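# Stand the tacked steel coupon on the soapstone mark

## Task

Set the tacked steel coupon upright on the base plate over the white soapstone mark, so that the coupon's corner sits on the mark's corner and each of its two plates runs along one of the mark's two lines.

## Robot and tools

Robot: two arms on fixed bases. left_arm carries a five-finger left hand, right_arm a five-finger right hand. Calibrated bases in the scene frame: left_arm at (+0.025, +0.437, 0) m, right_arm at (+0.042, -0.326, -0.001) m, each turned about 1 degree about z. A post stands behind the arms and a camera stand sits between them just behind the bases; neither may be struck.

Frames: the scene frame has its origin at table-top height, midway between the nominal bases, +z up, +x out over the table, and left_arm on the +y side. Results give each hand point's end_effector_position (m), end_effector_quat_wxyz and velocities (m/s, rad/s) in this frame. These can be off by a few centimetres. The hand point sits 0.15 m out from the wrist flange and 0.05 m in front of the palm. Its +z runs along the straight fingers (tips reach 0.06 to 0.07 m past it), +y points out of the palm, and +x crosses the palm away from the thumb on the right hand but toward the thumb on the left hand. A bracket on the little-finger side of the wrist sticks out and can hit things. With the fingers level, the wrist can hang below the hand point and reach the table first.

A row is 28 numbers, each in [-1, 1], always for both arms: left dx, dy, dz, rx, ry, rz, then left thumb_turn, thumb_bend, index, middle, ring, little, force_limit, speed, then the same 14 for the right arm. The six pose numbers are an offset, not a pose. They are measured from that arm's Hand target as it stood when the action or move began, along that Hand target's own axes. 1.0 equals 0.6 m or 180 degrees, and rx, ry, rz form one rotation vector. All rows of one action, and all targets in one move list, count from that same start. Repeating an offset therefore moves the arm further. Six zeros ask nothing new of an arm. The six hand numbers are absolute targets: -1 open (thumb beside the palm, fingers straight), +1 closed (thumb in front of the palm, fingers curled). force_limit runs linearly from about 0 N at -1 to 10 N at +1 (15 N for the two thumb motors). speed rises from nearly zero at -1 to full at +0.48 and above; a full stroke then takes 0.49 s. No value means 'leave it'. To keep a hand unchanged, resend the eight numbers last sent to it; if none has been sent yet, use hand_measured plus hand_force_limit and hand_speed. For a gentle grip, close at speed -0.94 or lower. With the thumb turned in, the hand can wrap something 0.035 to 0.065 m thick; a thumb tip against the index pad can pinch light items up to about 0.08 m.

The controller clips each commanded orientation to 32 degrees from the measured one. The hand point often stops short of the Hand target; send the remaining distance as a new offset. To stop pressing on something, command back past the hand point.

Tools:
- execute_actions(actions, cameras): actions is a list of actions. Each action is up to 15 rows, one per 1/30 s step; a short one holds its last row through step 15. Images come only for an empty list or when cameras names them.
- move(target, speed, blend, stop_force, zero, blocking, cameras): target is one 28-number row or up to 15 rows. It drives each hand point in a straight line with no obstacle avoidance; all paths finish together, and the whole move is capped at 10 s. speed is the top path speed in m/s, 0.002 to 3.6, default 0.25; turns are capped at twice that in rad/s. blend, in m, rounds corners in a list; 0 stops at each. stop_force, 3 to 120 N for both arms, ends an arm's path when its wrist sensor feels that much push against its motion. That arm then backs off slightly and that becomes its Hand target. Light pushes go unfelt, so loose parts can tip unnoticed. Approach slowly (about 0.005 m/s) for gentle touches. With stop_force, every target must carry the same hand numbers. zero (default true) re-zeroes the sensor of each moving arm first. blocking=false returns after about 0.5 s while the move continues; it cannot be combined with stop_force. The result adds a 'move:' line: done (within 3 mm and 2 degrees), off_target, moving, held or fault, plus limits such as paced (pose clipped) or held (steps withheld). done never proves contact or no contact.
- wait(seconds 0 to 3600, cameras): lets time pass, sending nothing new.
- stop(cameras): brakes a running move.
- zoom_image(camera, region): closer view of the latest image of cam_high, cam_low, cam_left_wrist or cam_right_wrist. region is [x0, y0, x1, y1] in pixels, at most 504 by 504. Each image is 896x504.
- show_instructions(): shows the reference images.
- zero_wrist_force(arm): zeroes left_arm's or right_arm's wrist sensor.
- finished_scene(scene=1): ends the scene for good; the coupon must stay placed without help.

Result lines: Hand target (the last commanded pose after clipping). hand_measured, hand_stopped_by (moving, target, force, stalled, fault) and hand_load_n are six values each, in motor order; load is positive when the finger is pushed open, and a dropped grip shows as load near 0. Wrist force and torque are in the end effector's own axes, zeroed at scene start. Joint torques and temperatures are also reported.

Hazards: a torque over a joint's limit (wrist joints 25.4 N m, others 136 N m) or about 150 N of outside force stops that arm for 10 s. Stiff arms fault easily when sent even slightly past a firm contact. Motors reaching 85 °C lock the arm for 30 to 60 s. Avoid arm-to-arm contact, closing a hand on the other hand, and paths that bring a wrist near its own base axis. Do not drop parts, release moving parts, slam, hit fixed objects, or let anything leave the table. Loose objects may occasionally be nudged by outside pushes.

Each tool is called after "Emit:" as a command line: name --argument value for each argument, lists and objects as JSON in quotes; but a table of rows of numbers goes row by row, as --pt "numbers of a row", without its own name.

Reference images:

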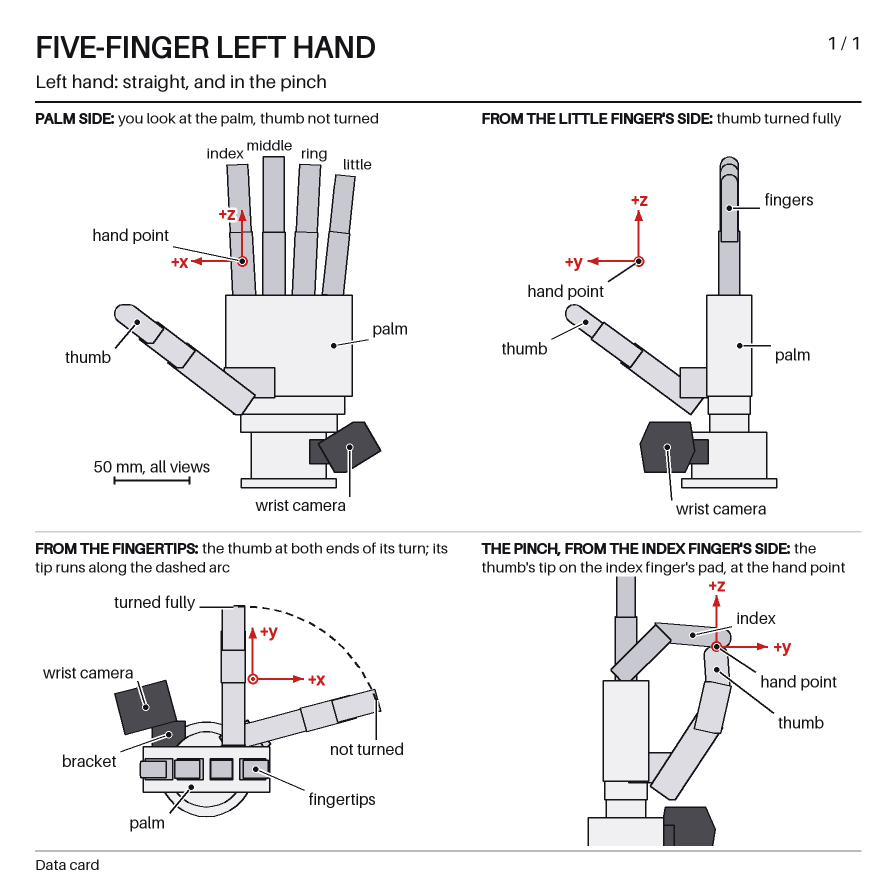

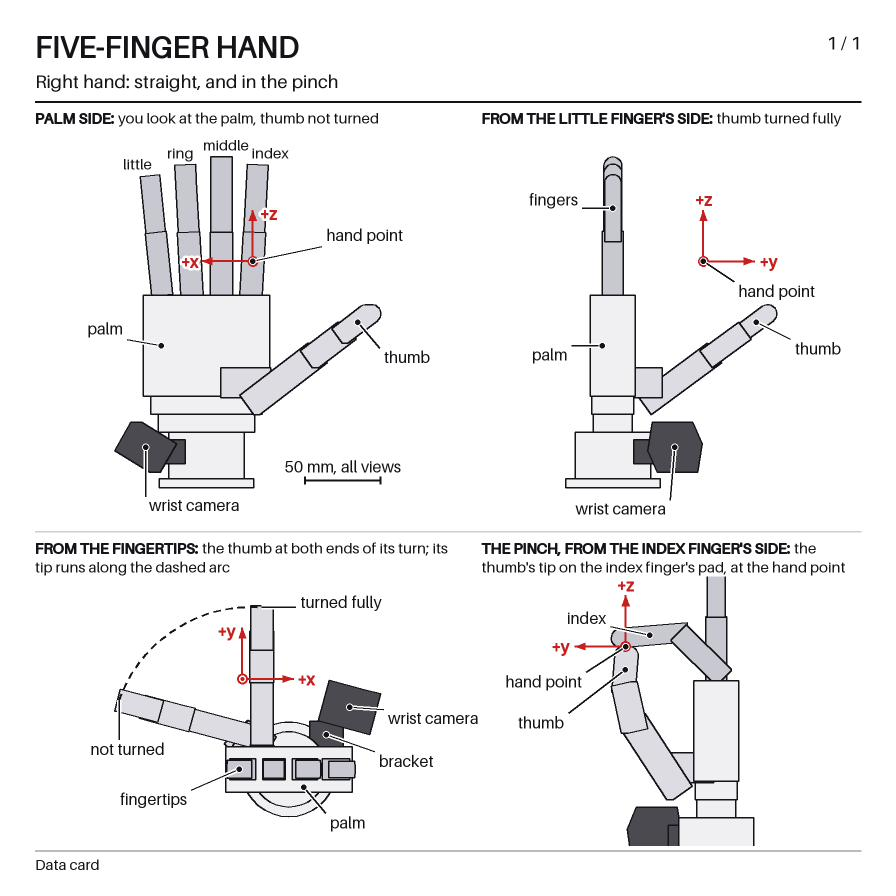

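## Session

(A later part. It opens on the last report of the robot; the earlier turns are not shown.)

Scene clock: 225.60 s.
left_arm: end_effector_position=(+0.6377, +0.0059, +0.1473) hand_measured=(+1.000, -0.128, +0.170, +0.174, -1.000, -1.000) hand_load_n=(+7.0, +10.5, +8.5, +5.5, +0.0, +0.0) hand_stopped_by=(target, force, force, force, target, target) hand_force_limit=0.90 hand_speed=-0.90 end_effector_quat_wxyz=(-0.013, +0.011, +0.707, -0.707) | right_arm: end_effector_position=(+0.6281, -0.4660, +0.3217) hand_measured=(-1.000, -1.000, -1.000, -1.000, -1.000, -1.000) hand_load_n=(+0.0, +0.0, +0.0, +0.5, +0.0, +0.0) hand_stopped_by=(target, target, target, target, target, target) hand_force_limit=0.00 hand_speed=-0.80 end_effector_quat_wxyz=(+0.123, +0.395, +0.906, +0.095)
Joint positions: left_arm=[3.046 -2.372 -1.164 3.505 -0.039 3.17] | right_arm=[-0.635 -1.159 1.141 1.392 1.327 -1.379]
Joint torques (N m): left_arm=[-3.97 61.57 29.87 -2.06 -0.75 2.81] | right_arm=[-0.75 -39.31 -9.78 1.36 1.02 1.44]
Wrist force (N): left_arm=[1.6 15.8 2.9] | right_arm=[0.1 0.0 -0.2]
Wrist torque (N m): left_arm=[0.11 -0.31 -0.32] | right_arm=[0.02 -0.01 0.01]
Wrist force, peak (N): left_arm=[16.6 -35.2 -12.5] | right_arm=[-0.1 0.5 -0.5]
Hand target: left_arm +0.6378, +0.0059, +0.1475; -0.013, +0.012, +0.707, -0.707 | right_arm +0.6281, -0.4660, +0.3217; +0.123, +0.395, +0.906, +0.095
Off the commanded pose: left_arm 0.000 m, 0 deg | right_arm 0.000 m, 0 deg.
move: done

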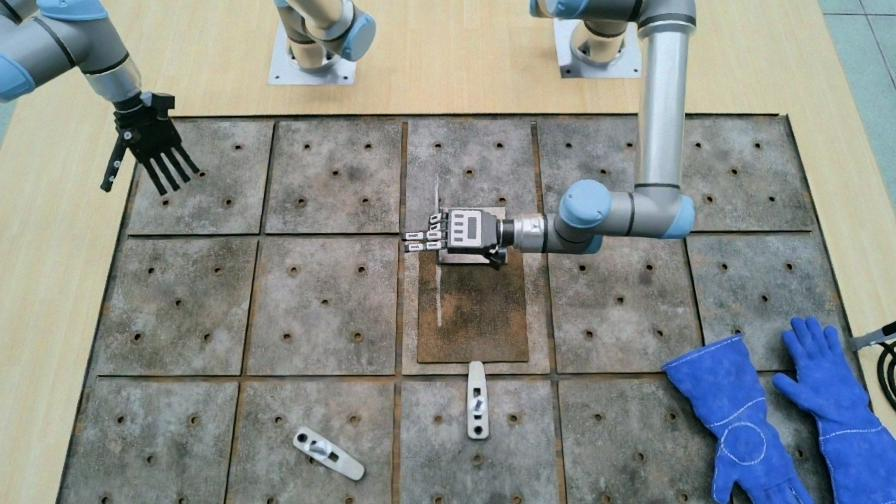

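Emit:
move --target '[0,0,0,0,0,0,1,-0.35,-0.1,-0.1,-1,-1,0.7,-0.5,0,0,0,0,0,0,-1,-1,-1,-1,-1,-1,0,-0.8]' --speed 0.02

Emit:
move --pt "0 -0.125 0 0 0 0 1 -0.35 -0.1 -0.1 -1 -1 0.7 -0.5 0 0 0 0 0 0 -1 -1 -1 -1 -1 -1 0 -0.8" --pt "0.3 -0.125 0.0105 0 -0.0125 0 1 -0.35 -0.1 -0.1 -1 -1 0.7 -0.5 0 0 0 0 0 0 -1 -1 -1 -1 -1 -1 0 -0.8" --speed '[0.08,0.2]' --blend '[0.01,0]' --cameras '["cam_high"]'

Emit:
zoom_image --camera "cam_high" --region '[410, 150, 530, 280]'

Scene clock: 233.17 s.
left_arm: end_effector_position=(+0.6378, +0.0060, +0.1476) hand_measured=(+1.000, -0.350, -0.100, -0.100, -1.000, -1.000) hand_load_n=(+0.0, +0.0, +0.0, +0.0, +0.0, +0.0) hand_stopped_by=(target, target, target, target, target, target) hand_force_limit=0.70 hand_speed=-0.50 end_effector_quat_wxyz=(-0.013, +0.012, +0.707, -0.707) | right_arm: end_effector_position=(+0.6281, -0.4660, +0.3217) hand_measured=(-1.000, -1.000, -1.000, -1.000, -1.000, -1.000) hand_load_n=(+0.0, -0.5, +0.0, +0.0, +0.0, +0.0) hand_stopped_by=(target, target, target, target, target, target) hand_force_limit=0.00 hand_speed=-0.80 end_effector_quat_wxyz=(+0.123, +0.395, +0.906, +0.095)
Joint positions: left_arm=[3.046 -2.372 -1.164 3.505 -0.039 3.171] | right_arm=[-0.635 -1.159 1.141 1.392 1.327 -1.379]
Joint torques (N m): left_arm=[4.74 45.41 18.22 -1.21 -1.42 2.85] | right_arm=[-0.38 -39.23 -9.8 1.41 0.97 1.39]
Wrist force (N): left_arm=[-0.4 -0.6 1.7] | right_arm=[0.2 0.4 -0.4]
Wrist torque (N m): left_arm=[-0.12 0.10 -0.12] | right_arm=[0.08 -0.02 0.03]
Wrist force, peak (N): left_arm=[3.1 18.6 1.0] | right_arm=[0.0 0.3 -0.6]
Hand target: left_arm +0.6378, +0.0059, +0.1475; -0.013, +0.012, +0.707, -0.707 | right_arm +0.6281, -0.4660, +0.3217; +0.123, +0.395, +0.906, +0.095
Off the commanded pose: left_arm 0.000 m, 0 deg | right_arm 0.000 m, 0 deg.
move: done

Scene clock: 236.10 s.
left_arm: end_effector_position=(+0.4578, +0.0058, +0.2229) hand_measured=(+1.000, -0.350, -0.100, -0.100, -1.000, -1.000) hand_load_n=(+0.0, +0.0, +0.0, +0.0, +0.0, +0.0) hand_stopped_by=(target, target, target, target, target, target) hand_force_limit=0.70 hand_speed=-0.50 end_effector_quat_wxyz=(+0.001, -0.002, +0.709, -0.705) | right_arm: end_effector_position=(+0.6281, -0.4660, +0.3217) hand_measured=(-1.000, -1.000, -1.000, -1.000, -1.000, -1.000) hand_load_n=(+0.0, -0.5, +0.0, +0.0, +0.0, +0.0) hand_stopped_by=(target, target, target, target, target, target) hand_force_limit=0.00 hand_speed=-0.80 end_effector_quat_wxyz=(+0.123, +0.395, +0.906, +0.095)
Joint positions: left_arm=[3.018 -1.899 -1.721 3.557 -0.105 3.203] | right_arm=[-0.635 -1.159 1.141 1.392 1.327 -1.379]
Joint torques (N m): left_arm=[10.04 38.35 8.92 2.3 -1.5 -3.1] | right_arm=[-0.68 -39.25 -9.83 1.14 1.04 1.41]
Wrist force (N): left_arm=[0.2 -0.1 1.9] | right_arm=[0.0 0.4 -0.2]
Wrist torque (N m): left_arm=[-0.06 0.02 -0.07] | right_arm=[0.08 0.01 0.02]
Wrist force, peak (N): left_arm=[-0.4 -1.1 2.2] | right_arm=[0.0 0.3 -0.6]
Hand target: left_arm +0.4578, +0.0057, +0.2228; +0.001, -0.002, +0.708, -0.707 | right_arm +0.6281, -0.4660, +0.3217; +0.123, +0.395, +0.906, +0.095
Off the commanded pose: left_arm 0.000 m, 0 deg | right_arm 0.000 m, 0 deg.
move: done

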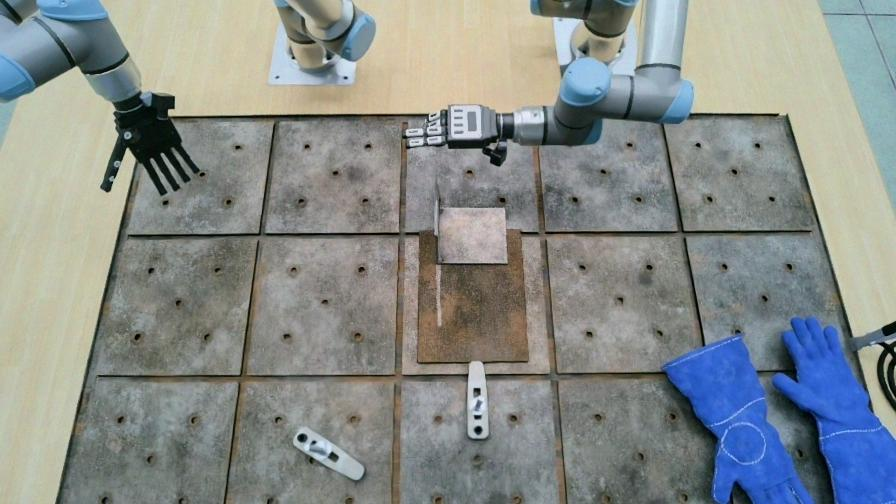

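Scaled by 3.877 from the camera's image (finer frame: 1280x720).

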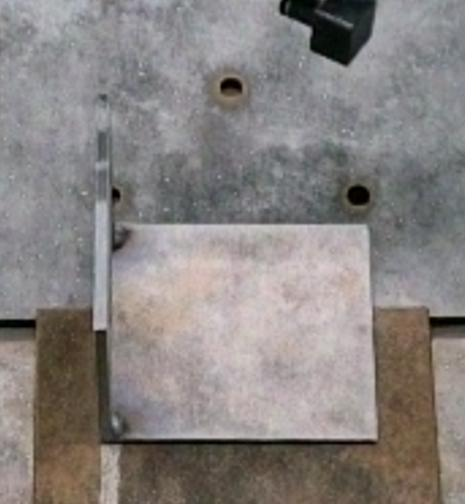

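Emit:
move --pt "0 0 0 0 0 0.25 1 -0.35 -0.1 -0.1 -1 -1 0.7 -0.5 0 0 0 0 0 0 -1 -1 -1 -1 -1 -1 0 -0.8" --pt "0 0 0 0 0 0.5 1 -0.35 -0.1 -0.1 -1 -1 0.7 -0.5 0 0 0 0 0 0 -1 -1 -1 -1 -1 -1 0 -0.8" --speed 0.3 --blend '[0.05,0]' --cameras '["cam_high","cam_low"]'

Scene clock: 240.60 s.
left_arm: end_effector_position=(+0.4577, +0.0058, +0.2229) hand_measured=(+1.000, -0.350, -0.100, -0.100, -1.000, -1.000) hand_load_n=(+0.5, +0.0, +0.0, +0.0, +0.0, +0.0) hand_stopped_by=(target, target, target, target, target, target) hand_force_limit=0.70 hand_speed=-0.50 end_effector_quat_wxyz=(+0.502, +0.497, +0.500, -0.501) | right_arm: end_effector_position=(+0.6281, -0.4660, +0.3217) hand_measured=(-1.000, -1.000, -1.000, -1.000, -1.000, -1.000) hand_load_n=(+0.0, +0.0, +0.0, +0.0, +0.0, +0.0) hand_stopped_by=(target, target, target, target, target, target) hand_force_limit=0.00 hand_speed=-0.80 end_effector_quat_wxyz=(+0.123, +0.395, +0.906, +0.095)
Joint positions: left_arm=[2.995 -1.735 -2.031 3.805 -0.128 4.672] | right_arm=[-0.635 -1.159 1.141 1.392 1.327 -1.379]
Joint torques (N m): left_arm=[-9.85 17.15 24.6 -1.94 -1.61 2.92] | right_arm=[-1.2 -40.19 -9.34 1.25 1.01 1.26]
Wrist force (N): left_arm=[-1.1 -1.1 2.6] | right_arm=[0.0 0.4 -0.3]
Wrist torque (N m): left_arm=[-0.38 0.05 0.34] | right_arm=[0.07 0.01 0.02]
Wrist force, peak (N): left_arm=[-1.1 -1.3 2.8] | right_arm=[0.0 0.6 -0.5]
Hand target: left_arm +0.4578, +0.0057, +0.2228; +0.500, +0.499, +0.502, -0.499 | right_arm +0.6281, -0.4660, +0.3217; +0.123, +0.395, +0.906, +0.095
Off the commanded pose: left_arm 0.000 m, 0 deg | right_arm 0.000 m, 0 deg.
move: done

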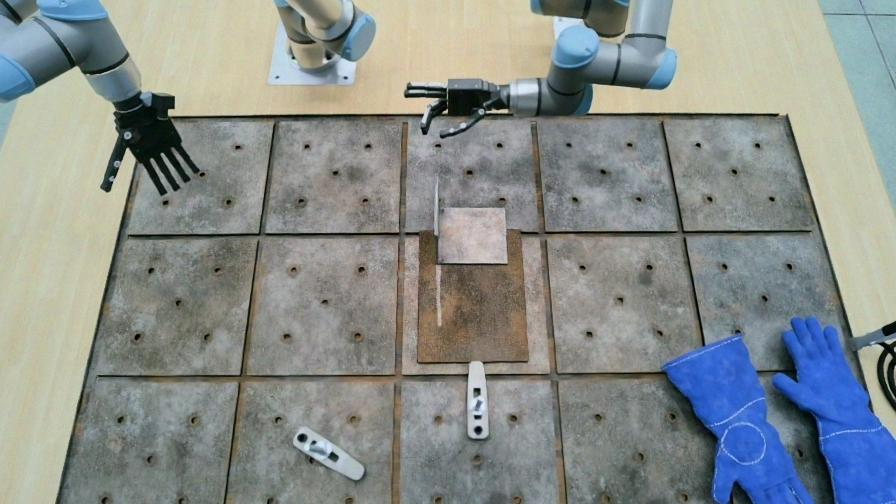

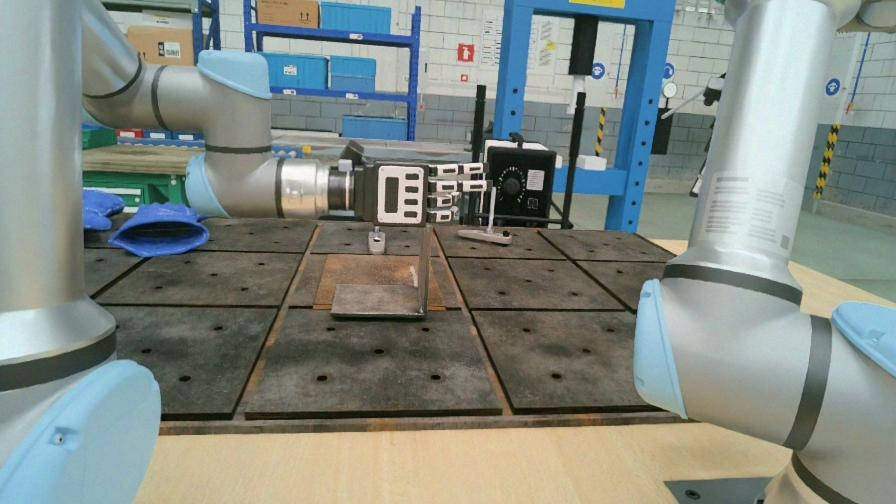

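Emit:
move --pt "0.2133 0 0 0 0 0 1 -0.35 -0.1 -0.1 -1 -1 0.7 -0.5 0 0 0 0 0 0 -1 -1 -1 -1 -1 -1 0 -0.8" --pt "0.2133 0.0833 0 0 0 0 1 -0.35 -0.1 -0.1 -1 -1 0.7 -0.5 0 0 0 0 0 0 -1 -1 -1 -1 -1 -1 0 -0.8" --speed '[0.12,0.04]' --cameras '["cam_high","cam_low","cam_left_wrist"]'

Emit:
zoom_image --camera "cam_high" --region '[390, 130, 530, 270]'

Emit:
zoom_image --camera "cam_low" --region '[300, 180, 500, 360]'

Scene clock: 245.13 s.
left_arm: end_effector_position=(+0.5075, +0.0061, +0.0947) hand_measured=(+1.000, -0.350, -0.100, -0.100, -1.000, -1.000) hand_load_n=(+0.0, +0.0, +0.0, +0.0, +0.0, +0.0) hand_stopped_by=(target, target, target, target, target, target) hand_force_limit=0.70 hand_speed=-0.50 end_effector_quat_wxyz=(+0.501, +0.499, +0.502, -0.499) | right_arm: end_effector_position=(+0.6281, -0.4660, +0.3217) hand_measured=(-1.000, -1.000, -1.000, -1.000, -1.000, -1.000) hand_load_n=(+0.0, -0.5, +0.0, +0.0, +0.0, +0.0) hand_stopped_by=(target, target, target, target, target, target) hand_force_limit=0.00 hand_speed=-0.80 end_effector_quat_wxyz=(+0.123, +0.395, +0.906, +0.095)
Joint positions: left_arm=[3.01 -2.064 -1.995 4.048 -0.115 4.72] | right_arm=[-0.635 -1.159 1.141 1.392 1.327 -1.379]
Joint torques (N m): left_arm=[10.67 26.35 20.28 -2.11 1.6 2.73] | right_arm=[-0.19 -39.78 -8.96 1.26 1.26 1.4]
Wrist force (N): left_arm=[-1.1 -1.3 2.9] | right_arm=[0.1 0.4 -0.3]
Wrist torque (N m): left_arm=[-0.43 0.10 0.35] | right_arm=[0.06 0.00 0.02]
Wrist force, peak (N): left_arm=[-1.1 -1.3 2.9] | right_arm=[-0.1 0.5 -0.7]
Hand target: left_arm +0.5075, +0.0061, +0.0947; +0.500, +0.499, +0.502, -0.499 | right_arm +0.6281, -0.4660, +0.3217; +0.123, +0.395, +0.906, +0.095
Off the commanded pose: left_arm 0.000 m, 0 deg | right_arm 0.000 m, 0 deg.
move: done

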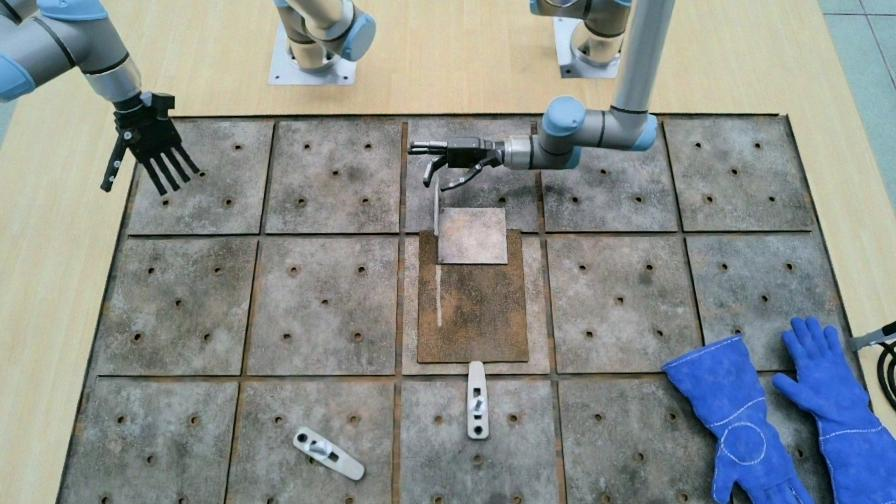

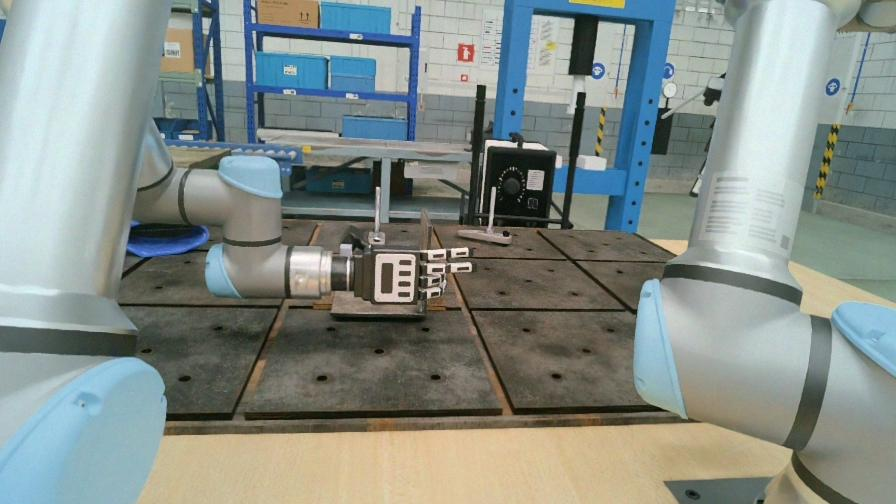

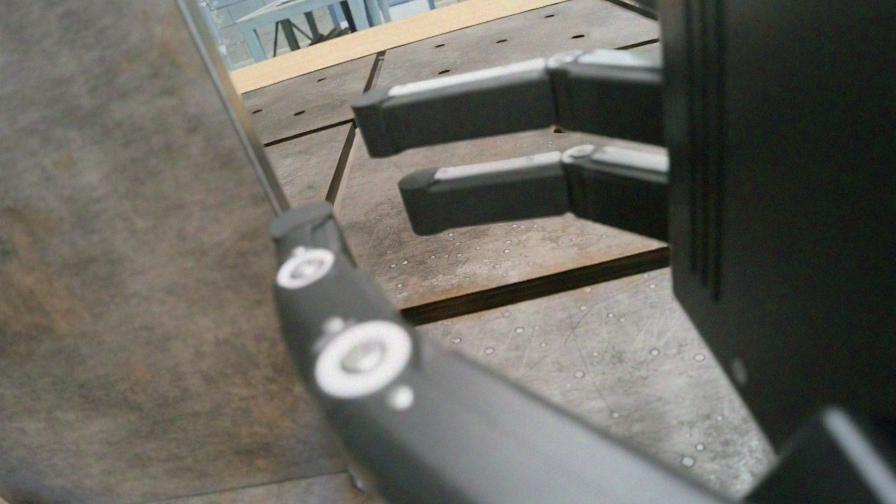

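Scaled by 3.600 from the camera's image (finer frame: 1280x720).

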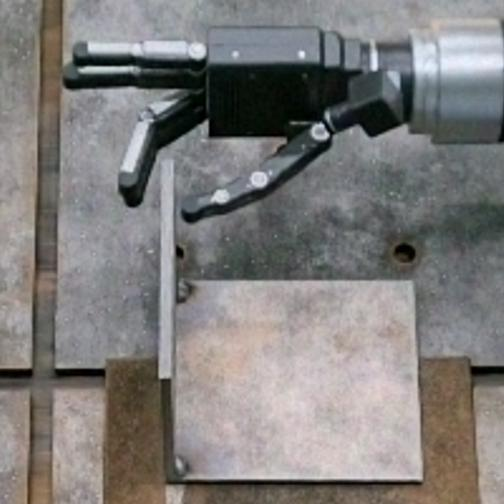

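Scaled by 2.520 from the camera's image (finer frame: 1280x720).

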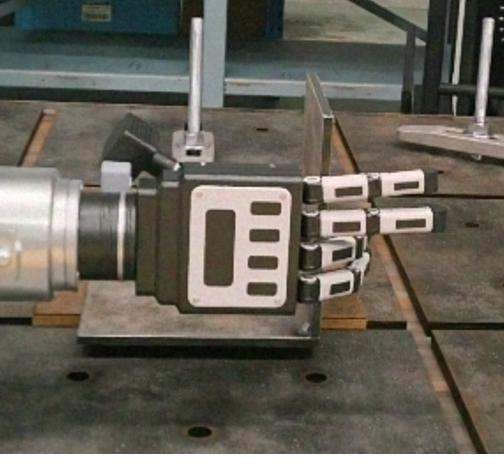

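Emit:
move --target '[0,0.05,0,0,0,0,1,-0.35,-0.1,-0.1,-1,-1,0.7,-0.5,0,0,0,0,0,0,-1,-1,-1,-1,-1,-1,0,-0.8]' --speed 0.03

Emit:
move --target '[0,0,0,0,0,0,1,0.4,0.6,0.6,-1,-1,1.0,-0.9,0,0,0,0,0,0,-1,-1,-1,-1,-1,-1,0,-0.8]' --speed 0.02 --cameras '["cam_high","cam_left_wrist"]'

Emit:
zoom_image --camera "cam_high" --region '[390, 130, 530, 270]'

Scene clock: 247.53 s.
left_arm: end_effector_position=(+0.5375, +0.0063, +0.0947) hand_measured=(+1.000, -0.350, -0.100, -0.100, -1.000, -1.000) hand_load_n=(+0.5, +0.0, +0.0, +0.0, +0.0, +0.0) hand_stopped_by=(target, target, target, target, target, target) hand_force_limit=0.70 hand_speed=-0.50 end_effector_quat_wxyz=(+0.501, +0.499, +0.502, -0.499) | right_arm: end_effector_position=(+0.6281, -0.4660, +0.3217) hand_measured=(-1.000, -1.000, -1.000, -1.000, -1.000, -1.000) hand_load_n=(+0.0, -0.5, +0.0, +0.0, +0.0, +0.0) hand_stopped_by=(target, target, target, target, target, target) hand_force_limit=0.00 hand_speed=-0.80 end_effector_quat_wxyz=(+0.123, +0.395, +0.906, +0.095)
Joint positions: left_arm=[3.017 -2.109 -1.91 4.009 -0.107 4.721] | right_arm=[-0.635 -1.159 1.141 1.392 1.327 -1.379]
Joint torques (N m): left_arm=[10.11 27.85 21.21 -2.16 1.64 2.73] | right_arm=[-0.22 -40.16 -9.51 1.4 1.14 1.33]
Wrist force (N): left_arm=[-0.9 -1.4 3.1] | right_arm=[-0.1 0.1 -0.3]
Wrist torque (N m): left_arm=[-0.43 0.08 0.35] | right_arm=[0.03 0.03 0.00]
Wrist force, peak (N): left_arm=[-0.9 -1.6 3.0] | right_arm=[0.1 0.5 -0.4]
Hand target: left_arm +0.5375, +0.0063, +0.0947; +0.500, +0.499, +0.502, -0.499 | right_arm +0.6281, -0.4660, +0.3217; +0.123, +0.395, +0.906, +0.095
Off the commanded pose: left_arm 0.000 m, 0 deg | right_arm 0.000 m, 0 deg.
move: done

Scene clock: 249.23 s.
left_arm: end_effector_position=(+0.5375, +0.0063, +0.0947) hand_measured=(+1.000, -0.148, +0.192, +0.184, -1.000, -1.000) hand_load_n=(+0.5, +15.0, +10.0, +10.0, +0.0, +0.0) hand_stopped_by=(target, force, force, force, target, target) hand_force_limit=1.00 hand_speed=-0.90 end_effector_quat_wxyz=(+0.501, +0.499, +0.502, -0.499) | right_arm: end_effector_position=(+0.6281, -0.4660, +0.3217) hand_measured=(-1.000, -1.000, -1.000, -1.000, -1.000, -1.000) hand_load_n=(+0.0, +0.0, +0.0, +0.0, +0.0, +0.0) hand_stopped_by=(target, target, target, target, target, target) hand_force_limit=0.00 hand_speed=-0.80 end_effector_quat_wxyz=(+0.123, +0.395, +0.906, +0.095)
Joint positions: left_arm=[3.017 -2.11 -1.91 4.008 -0.107 4.721] | right_arm=[-0.635 -1.159 1.141 1.392 1.327 -1.379]
Joint torques (N m): left_arm=[10.05 30.51 20.64 0.05 -1.78 2.97] | right_arm=[-0.34 -39.72 -8.88 1.2 1.32 1.27]
Wrist force (N): left_arm=[-0.1 -1.9 8.7] | right_arm=[-0.2 0.3 -0.2]
Wrist torque (N m): left_arm=[-0.36 0.13 0.28] | right_arm=[0.07 0.04 0.01]
Wrist force, peak (N): left_arm=[-0.6 -6.9 11.4] | right_arm=[0.0 0.6 -0.4]
Hand target: left_arm +0.5375, +0.0063, +0.0947; +0.501, +0.499, +0.502, -0.499 | right_arm +0.6281, -0.4660, +0.3217; +0.123, +0.395, +0.906, +0.095
Off the commanded pose: left_arm 0.000 m, 0 deg | right_arm 0.000 m, 0 deg.
move: done

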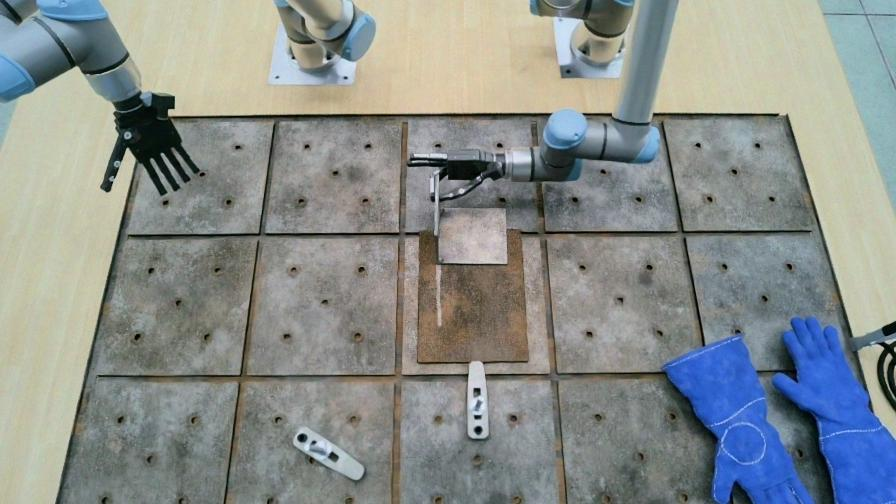

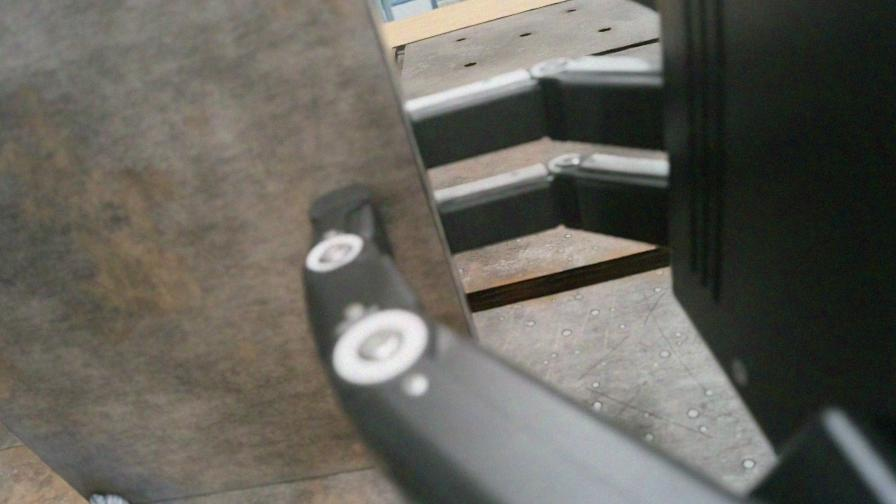

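Scaled by 3.600 from the camera's image (finer frame: 1280x720).

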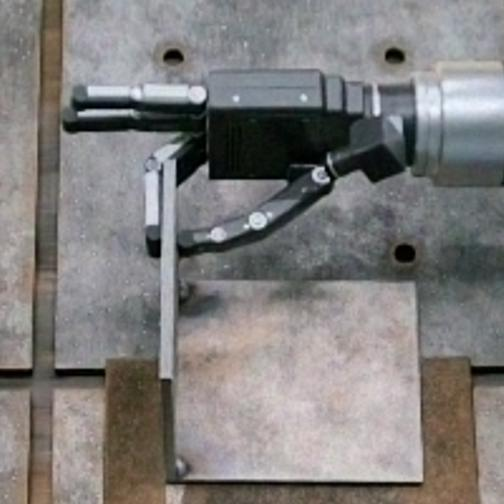

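Emit:
move --target '[-0.0175,0.0108,0,0,0,-0.0278,1,0.4,0.6,0.6,-1,-1,1.0,-0.9,0,0,0,0,0,0,-1,-1,-1,-1,-1,-1,0,-0.8]' --speed 0.03 --cameras '["cam_high","cam_left_wrist"]'

Emit:
zoom_image --camera "cam_high" --region '[390, 130, 530, 270]'

Scene clock: 252.17 s.
left_arm: end_effector_position=(+0.5440, +0.0063, +0.1051) hand_measured=(+1.000, -0.148, +0.192, +0.184, -1.000, -1.000) hand_load_n=(+1.5, +13.5, +10.5, +10.5, +0.0, +0.0) hand_stopped_by=(target, force, force, force, target, target) hand_force_limit=1.00 hand_speed=-0.90 end_effector_quat_wxyz=(+0.478, +0.476, +0.523, -0.520) | right_arm: end_effector_position=(+0.6281, -0.4660, +0.3217) hand_measured=(-1.000, -1.000, -1.000, -1.000, -1.000, -1.000) hand_load_n=(+0.0, +0.0, +0.0, +0.0, +0.0, +0.0) hand_stopped_by=(target, target, target, target, target, target) hand_force_limit=0.00 hand_speed=-0.80 end_effector_quat_wxyz=(+0.123, +0.395, +0.906, +0.095)
Joint positions: left_arm=[3.019 -2.095 -1.875 3.959 -0.105 4.635] | right_arm=[-0.635 -1.159 1.141 1.392 1.327 -1.379]
Joint torques (N m): left_arm=[13.59 46.86 25.6 -1.15 0.52 -2.35] | right_arm=[-1.11 -39.67 -9.34 1.16 1.27 1.35]
Wrist force (N): left_arm=[7.7 -4.0 6.5] | right_arm=[0.0 0.3 -0.1]
Wrist torque (N m): left_arm=[-0.37 -0.10 0.39] | right_arm=[0.04 0.01 0.02]
Wrist force, peak (N): left_arm=[8.5 -4.4 8.1] | right_arm=[-0.2 0.6 -0.5]
Hand target: left_arm +0.5440, +0.0063, +0.1052; +0.478, +0.476, +0.523, -0.520 | right_arm +0.6281, -0.4660, +0.3217; +0.123, +0.395, +0.906, +0.095
Off the commanded pose: left_arm 0.000 m, 0 deg | right_arm 0.000 m, 0 deg.
move: done

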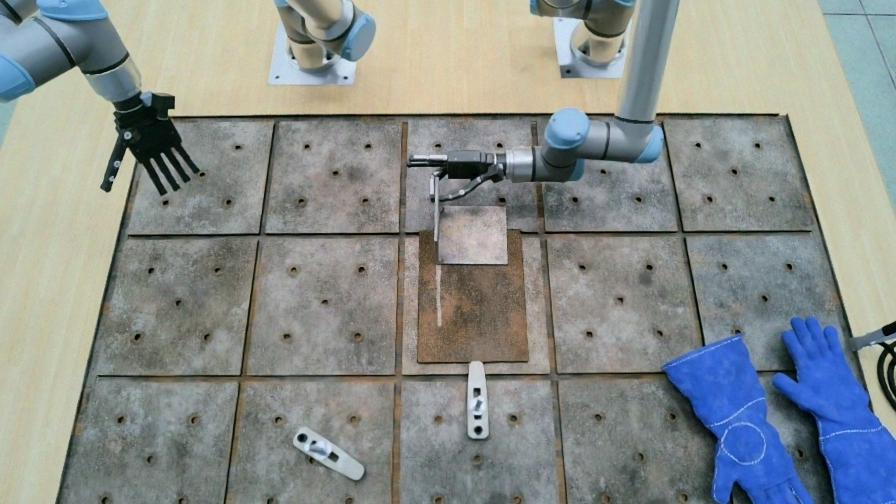

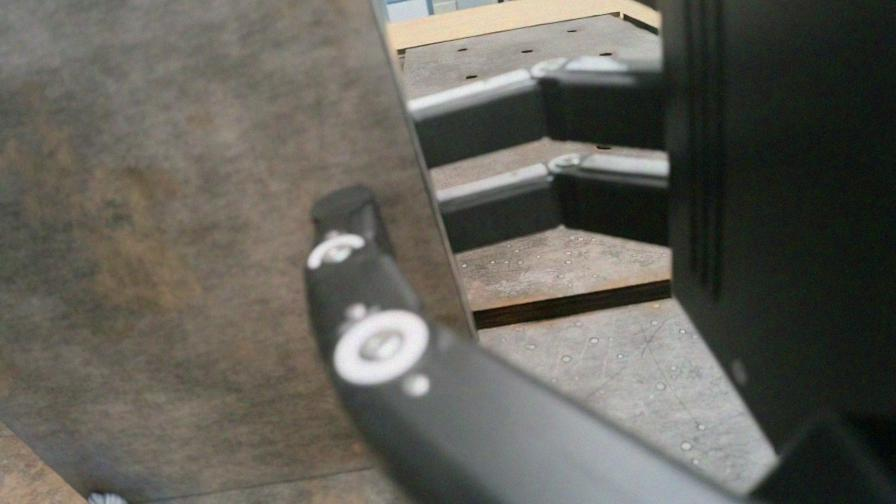

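Scaled by 3.600 from the camera's image (finer frame: 1280x720).

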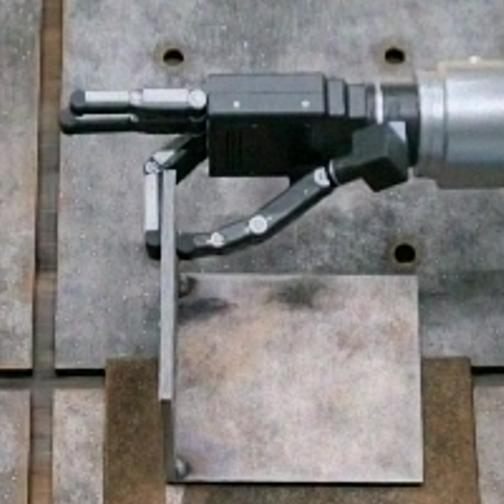

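Emit:
move --target '[-0.0347,0.0232,0,0,0,-0.0556,1,0.4,0.6,0.6,-1,-1,1.0,-0.9,0,0,0,0,0,0,-1,-1,-1,-1,-1,-1,0,-0.8]' --speed 0.04 --cameras '["cam_high","cam_left_wrist"]'

Emit:
zoom_image --camera "cam_high" --region '[390, 130, 530, 270]'

Scene clock: 257.03 s.
left_arm: end_effector_position=(+0.5597, +0.0064, +0.1246) hand_measured=(+1.000, -0.148, +0.192, +0.184, -1.000, -1.000) hand_load_n=(+2.0, +12.0, +10.0, +10.5, +0.0, +0.0) hand_stopped_by=(target, force, force, force, target, target) hand_force_limit=1.00 hand_speed=-0.90 end_effector_quat_wxyz=(+0.431, +0.429, +0.563, -0.560) | right_arm: end_effector_position=(+0.6281, -0.4660, +0.3217) hand_measured=(-1.000, -1.000, -1.000, -1.000, -1.000, -1.000) hand_load_n=(+0.0, +0.0, +0.0, +0.0, +0.0, +0.0) hand_stopped_by=(target, target, target, target, target, target) hand_force_limit=0.00 hand_speed=-0.80 end_effector_quat_wxyz=(+0.123, +0.395, +0.906, +0.095)
Joint positions: left_arm=[3.024 -2.084 -1.791 3.863 -0.101 4.461] | right_arm=[-0.635 -1.159 1.141 1.392 1.327 -1.379]
Joint torques (N m): left_arm=[11.42 48.76 26.72 2.54 1.46 -2.47] | right_arm=[-0.87 -39.68 -9.8 1.31 1.24 1.37]
Wrist force (N): left_arm=[10.4 3.8 5.2] | right_arm=[0.0 0.4 -0.1]
Wrist torque (N m): left_arm=[0.11 -0.17 0.20] | right_arm=[0.07 0.00 0.02]
Wrist force, peak (N): left_arm=[-0.4 -16.3 4.6] | right_arm=[-0.2 0.6 -0.4]
Hand target: left_arm +0.5597, +0.0064, +0.1247; +0.431, +0.429, +0.563, -0.560 | right_arm +0.6281, -0.4660, +0.3217; +0.123, +0.395, +0.906, +0.095
Off the commanded pose: left_arm 0.000 m, 0 deg | right_arm 0.000 m, 0 deg.
move: done

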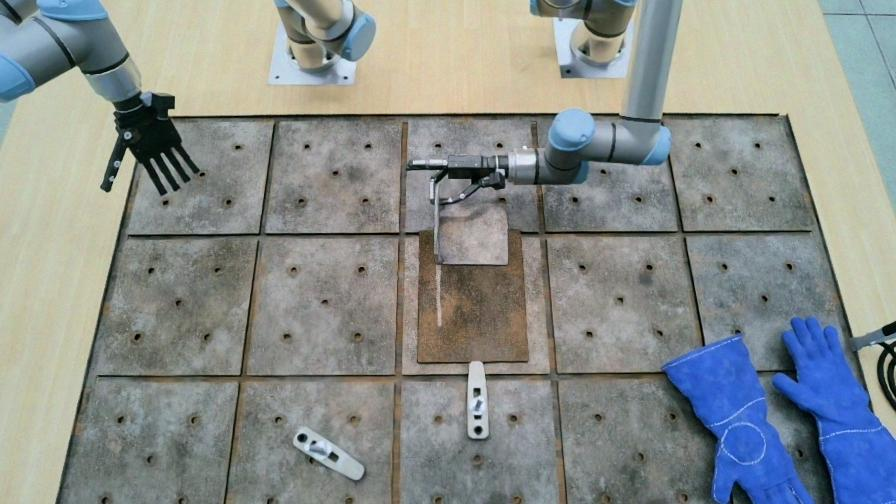

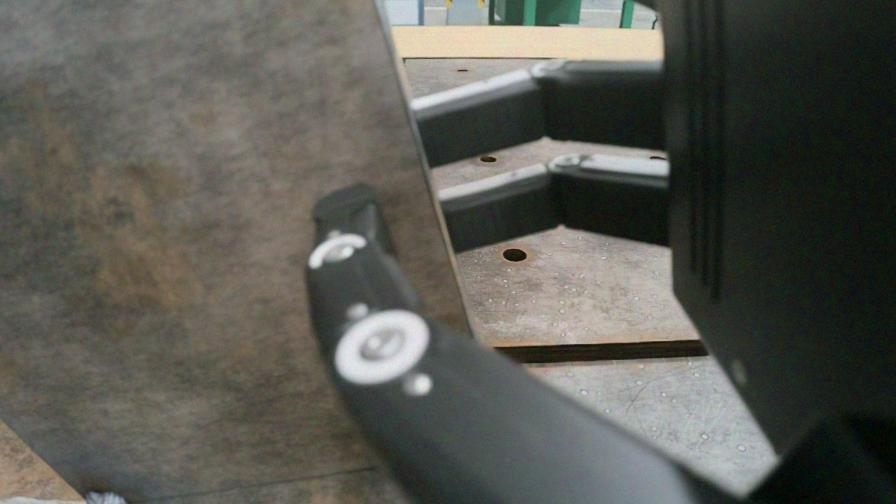

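Scaled by 3.600 from the camera's image (finer frame: 1280x720).

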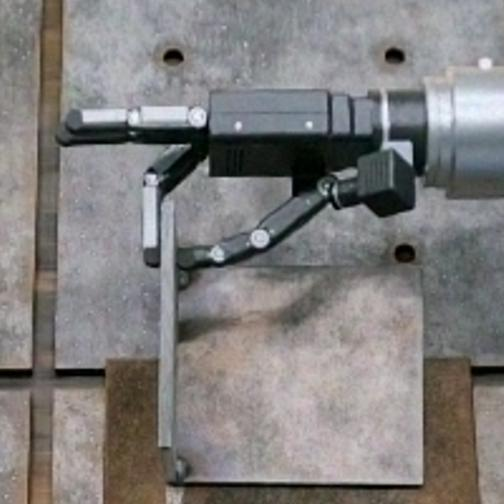

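Emit:
move --pt "-0.0347 0.0232 0 0 0 -0.0556 1 0.4 0.6 0.6 -1 -1 1.0 -0.9 0 0 0 0 0 0 -1 -1 -1 -1 -1 -1 0 -0.8" --pt "-0.0649 0.052 0 0 0 -0.1111 1 0.4 0.6 0.6 -1 -1 1.0 -0.9 0 0 0 0 0 0 -1 -1 -1 -1 -1 -1 0 -0.8" --speed 0.05 --blend '[0.003,0]' --cameras '["cam_high","cam_low"]'

Emit:
zoom_image --camera "cam_high" --region '[390, 130, 530, 270]'

Emit:
zoom_image --camera "cam_low" --region '[300, 180, 500, 360]'

Scene clock: 261.83 s.
left_arm: end_effector_position=(+0.6000, +0.0065, +0.1541) hand_measured=(+1.000, -0.148, +0.192, +0.184, -1.000, -1.000) hand_load_n=(+0.5, +10.0, +10.5, +12.5, -0.5, +0.0) hand_stopped_by=(target, force, force, force, target, target) hand_force_limit=1.00 hand_speed=-0.90 end_effector_quat_wxyz=(+0.327, +0.325, +0.629, -0.626) | right_arm: end_effector_position=(+0.6281, -0.4660, +0.3217) hand_measured=(-1.000, -1.000, -1.000, -1.000, -1.000, -1.000) hand_load_n=(+0.0, +0.0, +0.0, +0.0, +0.0, +0.0) hand_stopped_by=(target, target, target, target, target, target) hand_force_limit=0.00 hand_speed=-0.80 end_effector_quat_wxyz=(+0.123, +0.395, +0.906, +0.095)
Joint positions: left_arm=[3.034 -2.13 -1.573 3.689 -0.09 4.114] | right_arm=[-0.635 -1.159 1.141 1.392 1.327 -1.379]
Joint torques (N m): left_arm=[16.07 36.61 26.97 2.98 0.8 -2.93] | right_arm=[-1.18 -39.19 -9.58 1.22 1.31 1.23]
Wrist force (N): left_arm=[3.6 0.4 10.3] | right_arm=[0.1 0.3 -0.3]
Wrist torque (N m): left_arm=[-0.01 0.07 0.17] | right_arm=[0.05 0.00 0.02]
Wrist force, peak (N): left_arm=[-5.4 -19.6 11.9] | right_arm=[-0.1 0.5 -0.6]
Hand target: left_arm +0.6000, +0.0065, +0.1541; +0.327, +0.325, +0.629, -0.626 | right_arm +0.6281, -0.4660, +0.3217; +0.123, +0.395, +0.906, +0.095
Off the commanded pose: left_arm 0.000 m, 0 deg | right_arm 0.000 m, 0 deg.
move: done

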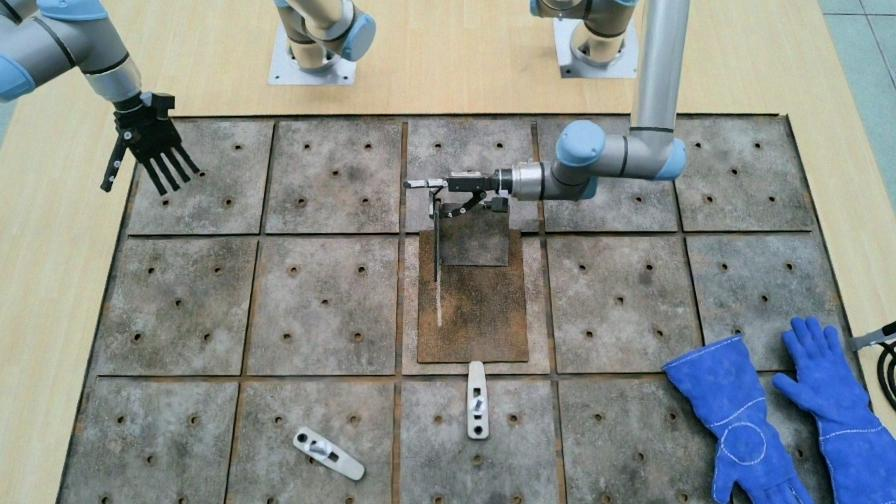

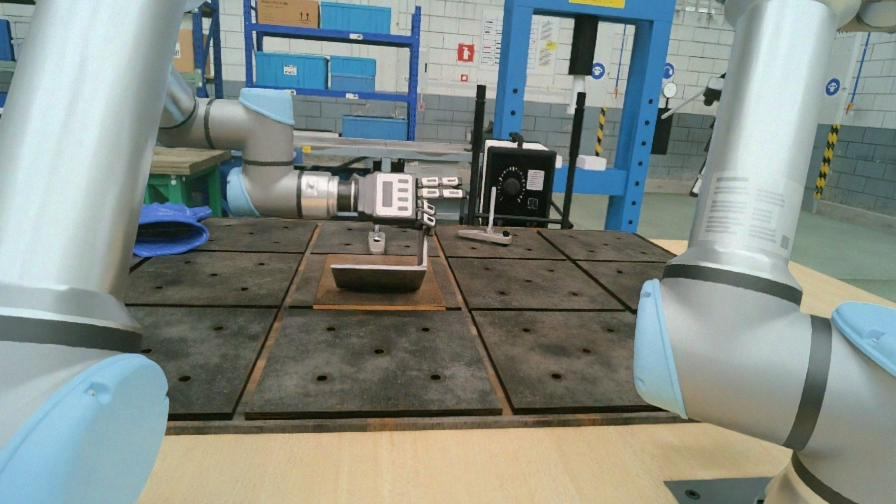

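Scaled by 3.600 from the camera's image (finer frame: 1280x720).

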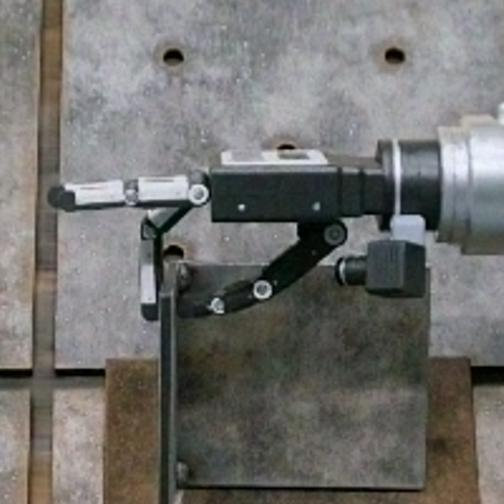

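Scaled by 2.520 from the camera's image (finer frame: 1280x720).

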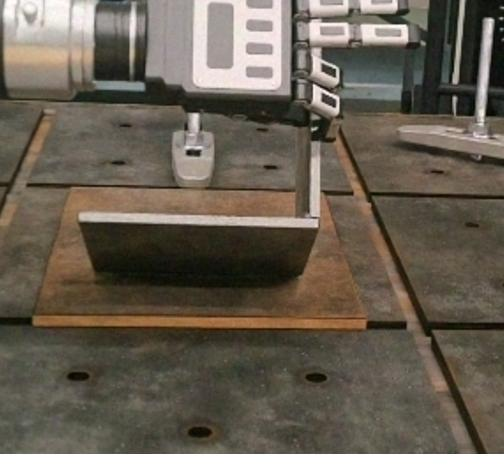

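Emit:
move --pt "-0.0347 0.0232 0 0 0 -0.0556 1 0.4 0.6 0.6 -1 -1 1.0 -0.9 0 0 0 0 0 0 -1 -1 -1 -1 -1 -1 0 -0.8" --pt "-0.0649 0.052 0 0 0 -0.1111 1 0.4 0.6 0.6 -1 -1 1.0 -0.9 0 0 0 0 0 0 -1 -1 -1 -1 -1 -1 0 -0.8" --speed 0.05 --blend '[0.003,0]' --cameras '["cam_high","cam_low"]'

Emit:
zoom_image --camera "cam_high" --region '[390, 150, 530, 290]'

Emit:
zoom_image --camera "cam_low" --region '[300, 180, 500, 360]'

Scene clock: 266.60 s.
left_arm: end_effector_position=(+0.6479, +0.0068, +0.1680) hand_measured=(+1.000, -0.146, +0.190, +0.184, -1.000, -1.000) hand_load_n=(+0.0, +5.5, +12.5, +16.5, +0.0, +0.0) hand_stopped_by=(target, force, force, force, target, target) hand_force_limit=1.00 hand_speed=-0.90 end_effector_quat_wxyz=(+0.214, +0.210, +0.676, -0.674) | right_arm: end_effector_position=(+0.6281, -0.4660, +0.3217) hand_measured=(-1.000, -1.000, -1.000, -1.000, -1.000, -1.000) hand_load_n=(+0.0, -0.5, +0.0, +0.0, +0.0, +0.0) hand_stopped_by=(target, target, target, target, target, target) hand_force_limit=0.00 hand_speed=-0.80 end_effector_quat_wxyz=(+0.123, +0.395, +0.906, +0.095)
Joint positions: left_arm=[3.044 -2.251 -1.305 3.54 -0.08 3.766] | right_arm=[-0.635 -1.159 1.141 1.392 1.327 -1.379]
Joint torques (N m): left_arm=[23.56 32.52 22.43 1.11 1.01 -3.35] | right_arm=[-0.81 -39.91 -10.28 1.2 1.32 1.32]
Wrist force (N): left_arm=[-6.0 -11.7 22.8] | right_arm=[-0.2 0.3 -0.2]
Wrist torque (N m): left_arm=[-0.62 0.43 0.30] | right_arm=[0.06 0.04 0.01]
Wrist force, peak (N): left_arm=[-12.4 -24.8 26.6] | right_arm=[-0.1 0.5 -0.6]
Hand target: left_arm +0.6479, +0.0068, +0.1680; +0.214, +0.210, +0.675, -0.674 | right_arm +0.6281, -0.4660, +0.3217; +0.123, +0.395, +0.906, +0.095
Off the commanded pose: left_arm 0.000 m, 0 deg | right_arm 0.000 m, 0 deg.
move: done

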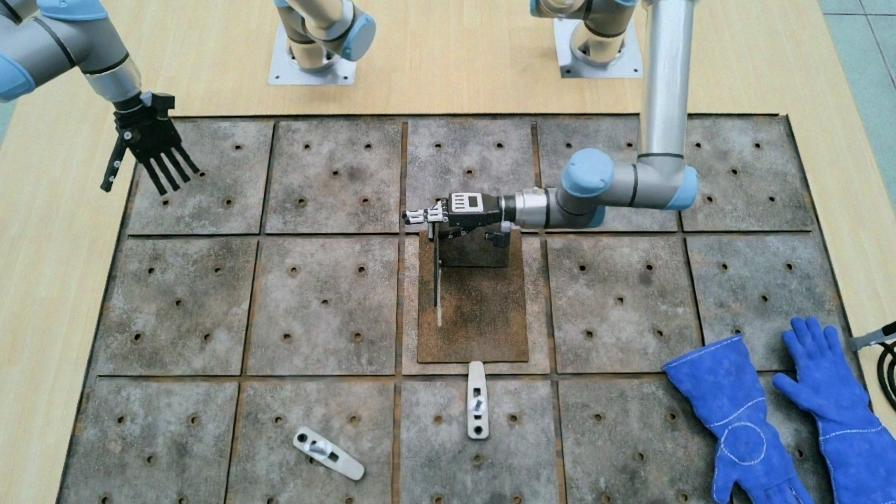

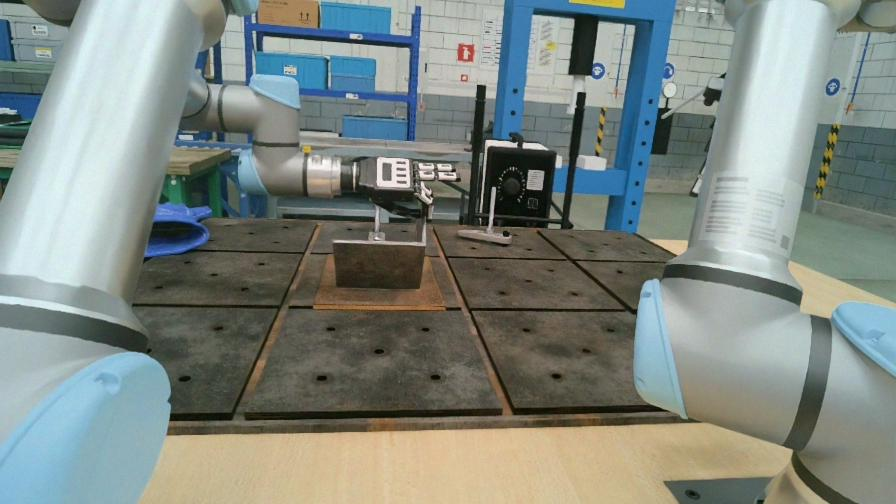

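Scaled by 3.600 from the camera's image (finer frame: 1280x720).

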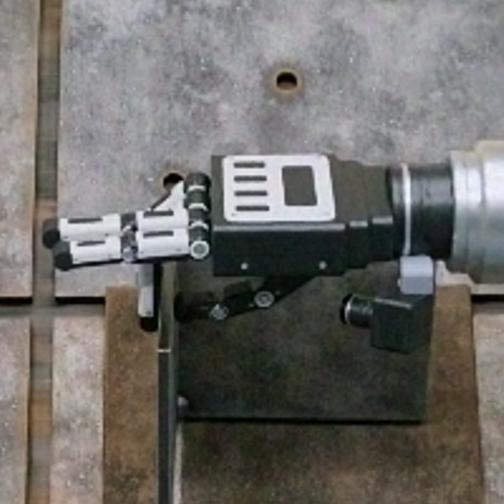

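Scaled by 2.520 from the camera's image (finer frame: 1280x720).

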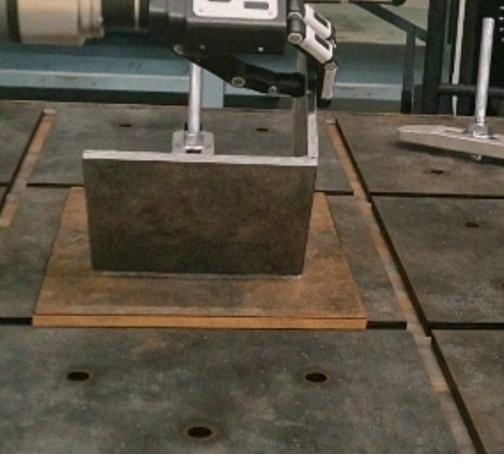

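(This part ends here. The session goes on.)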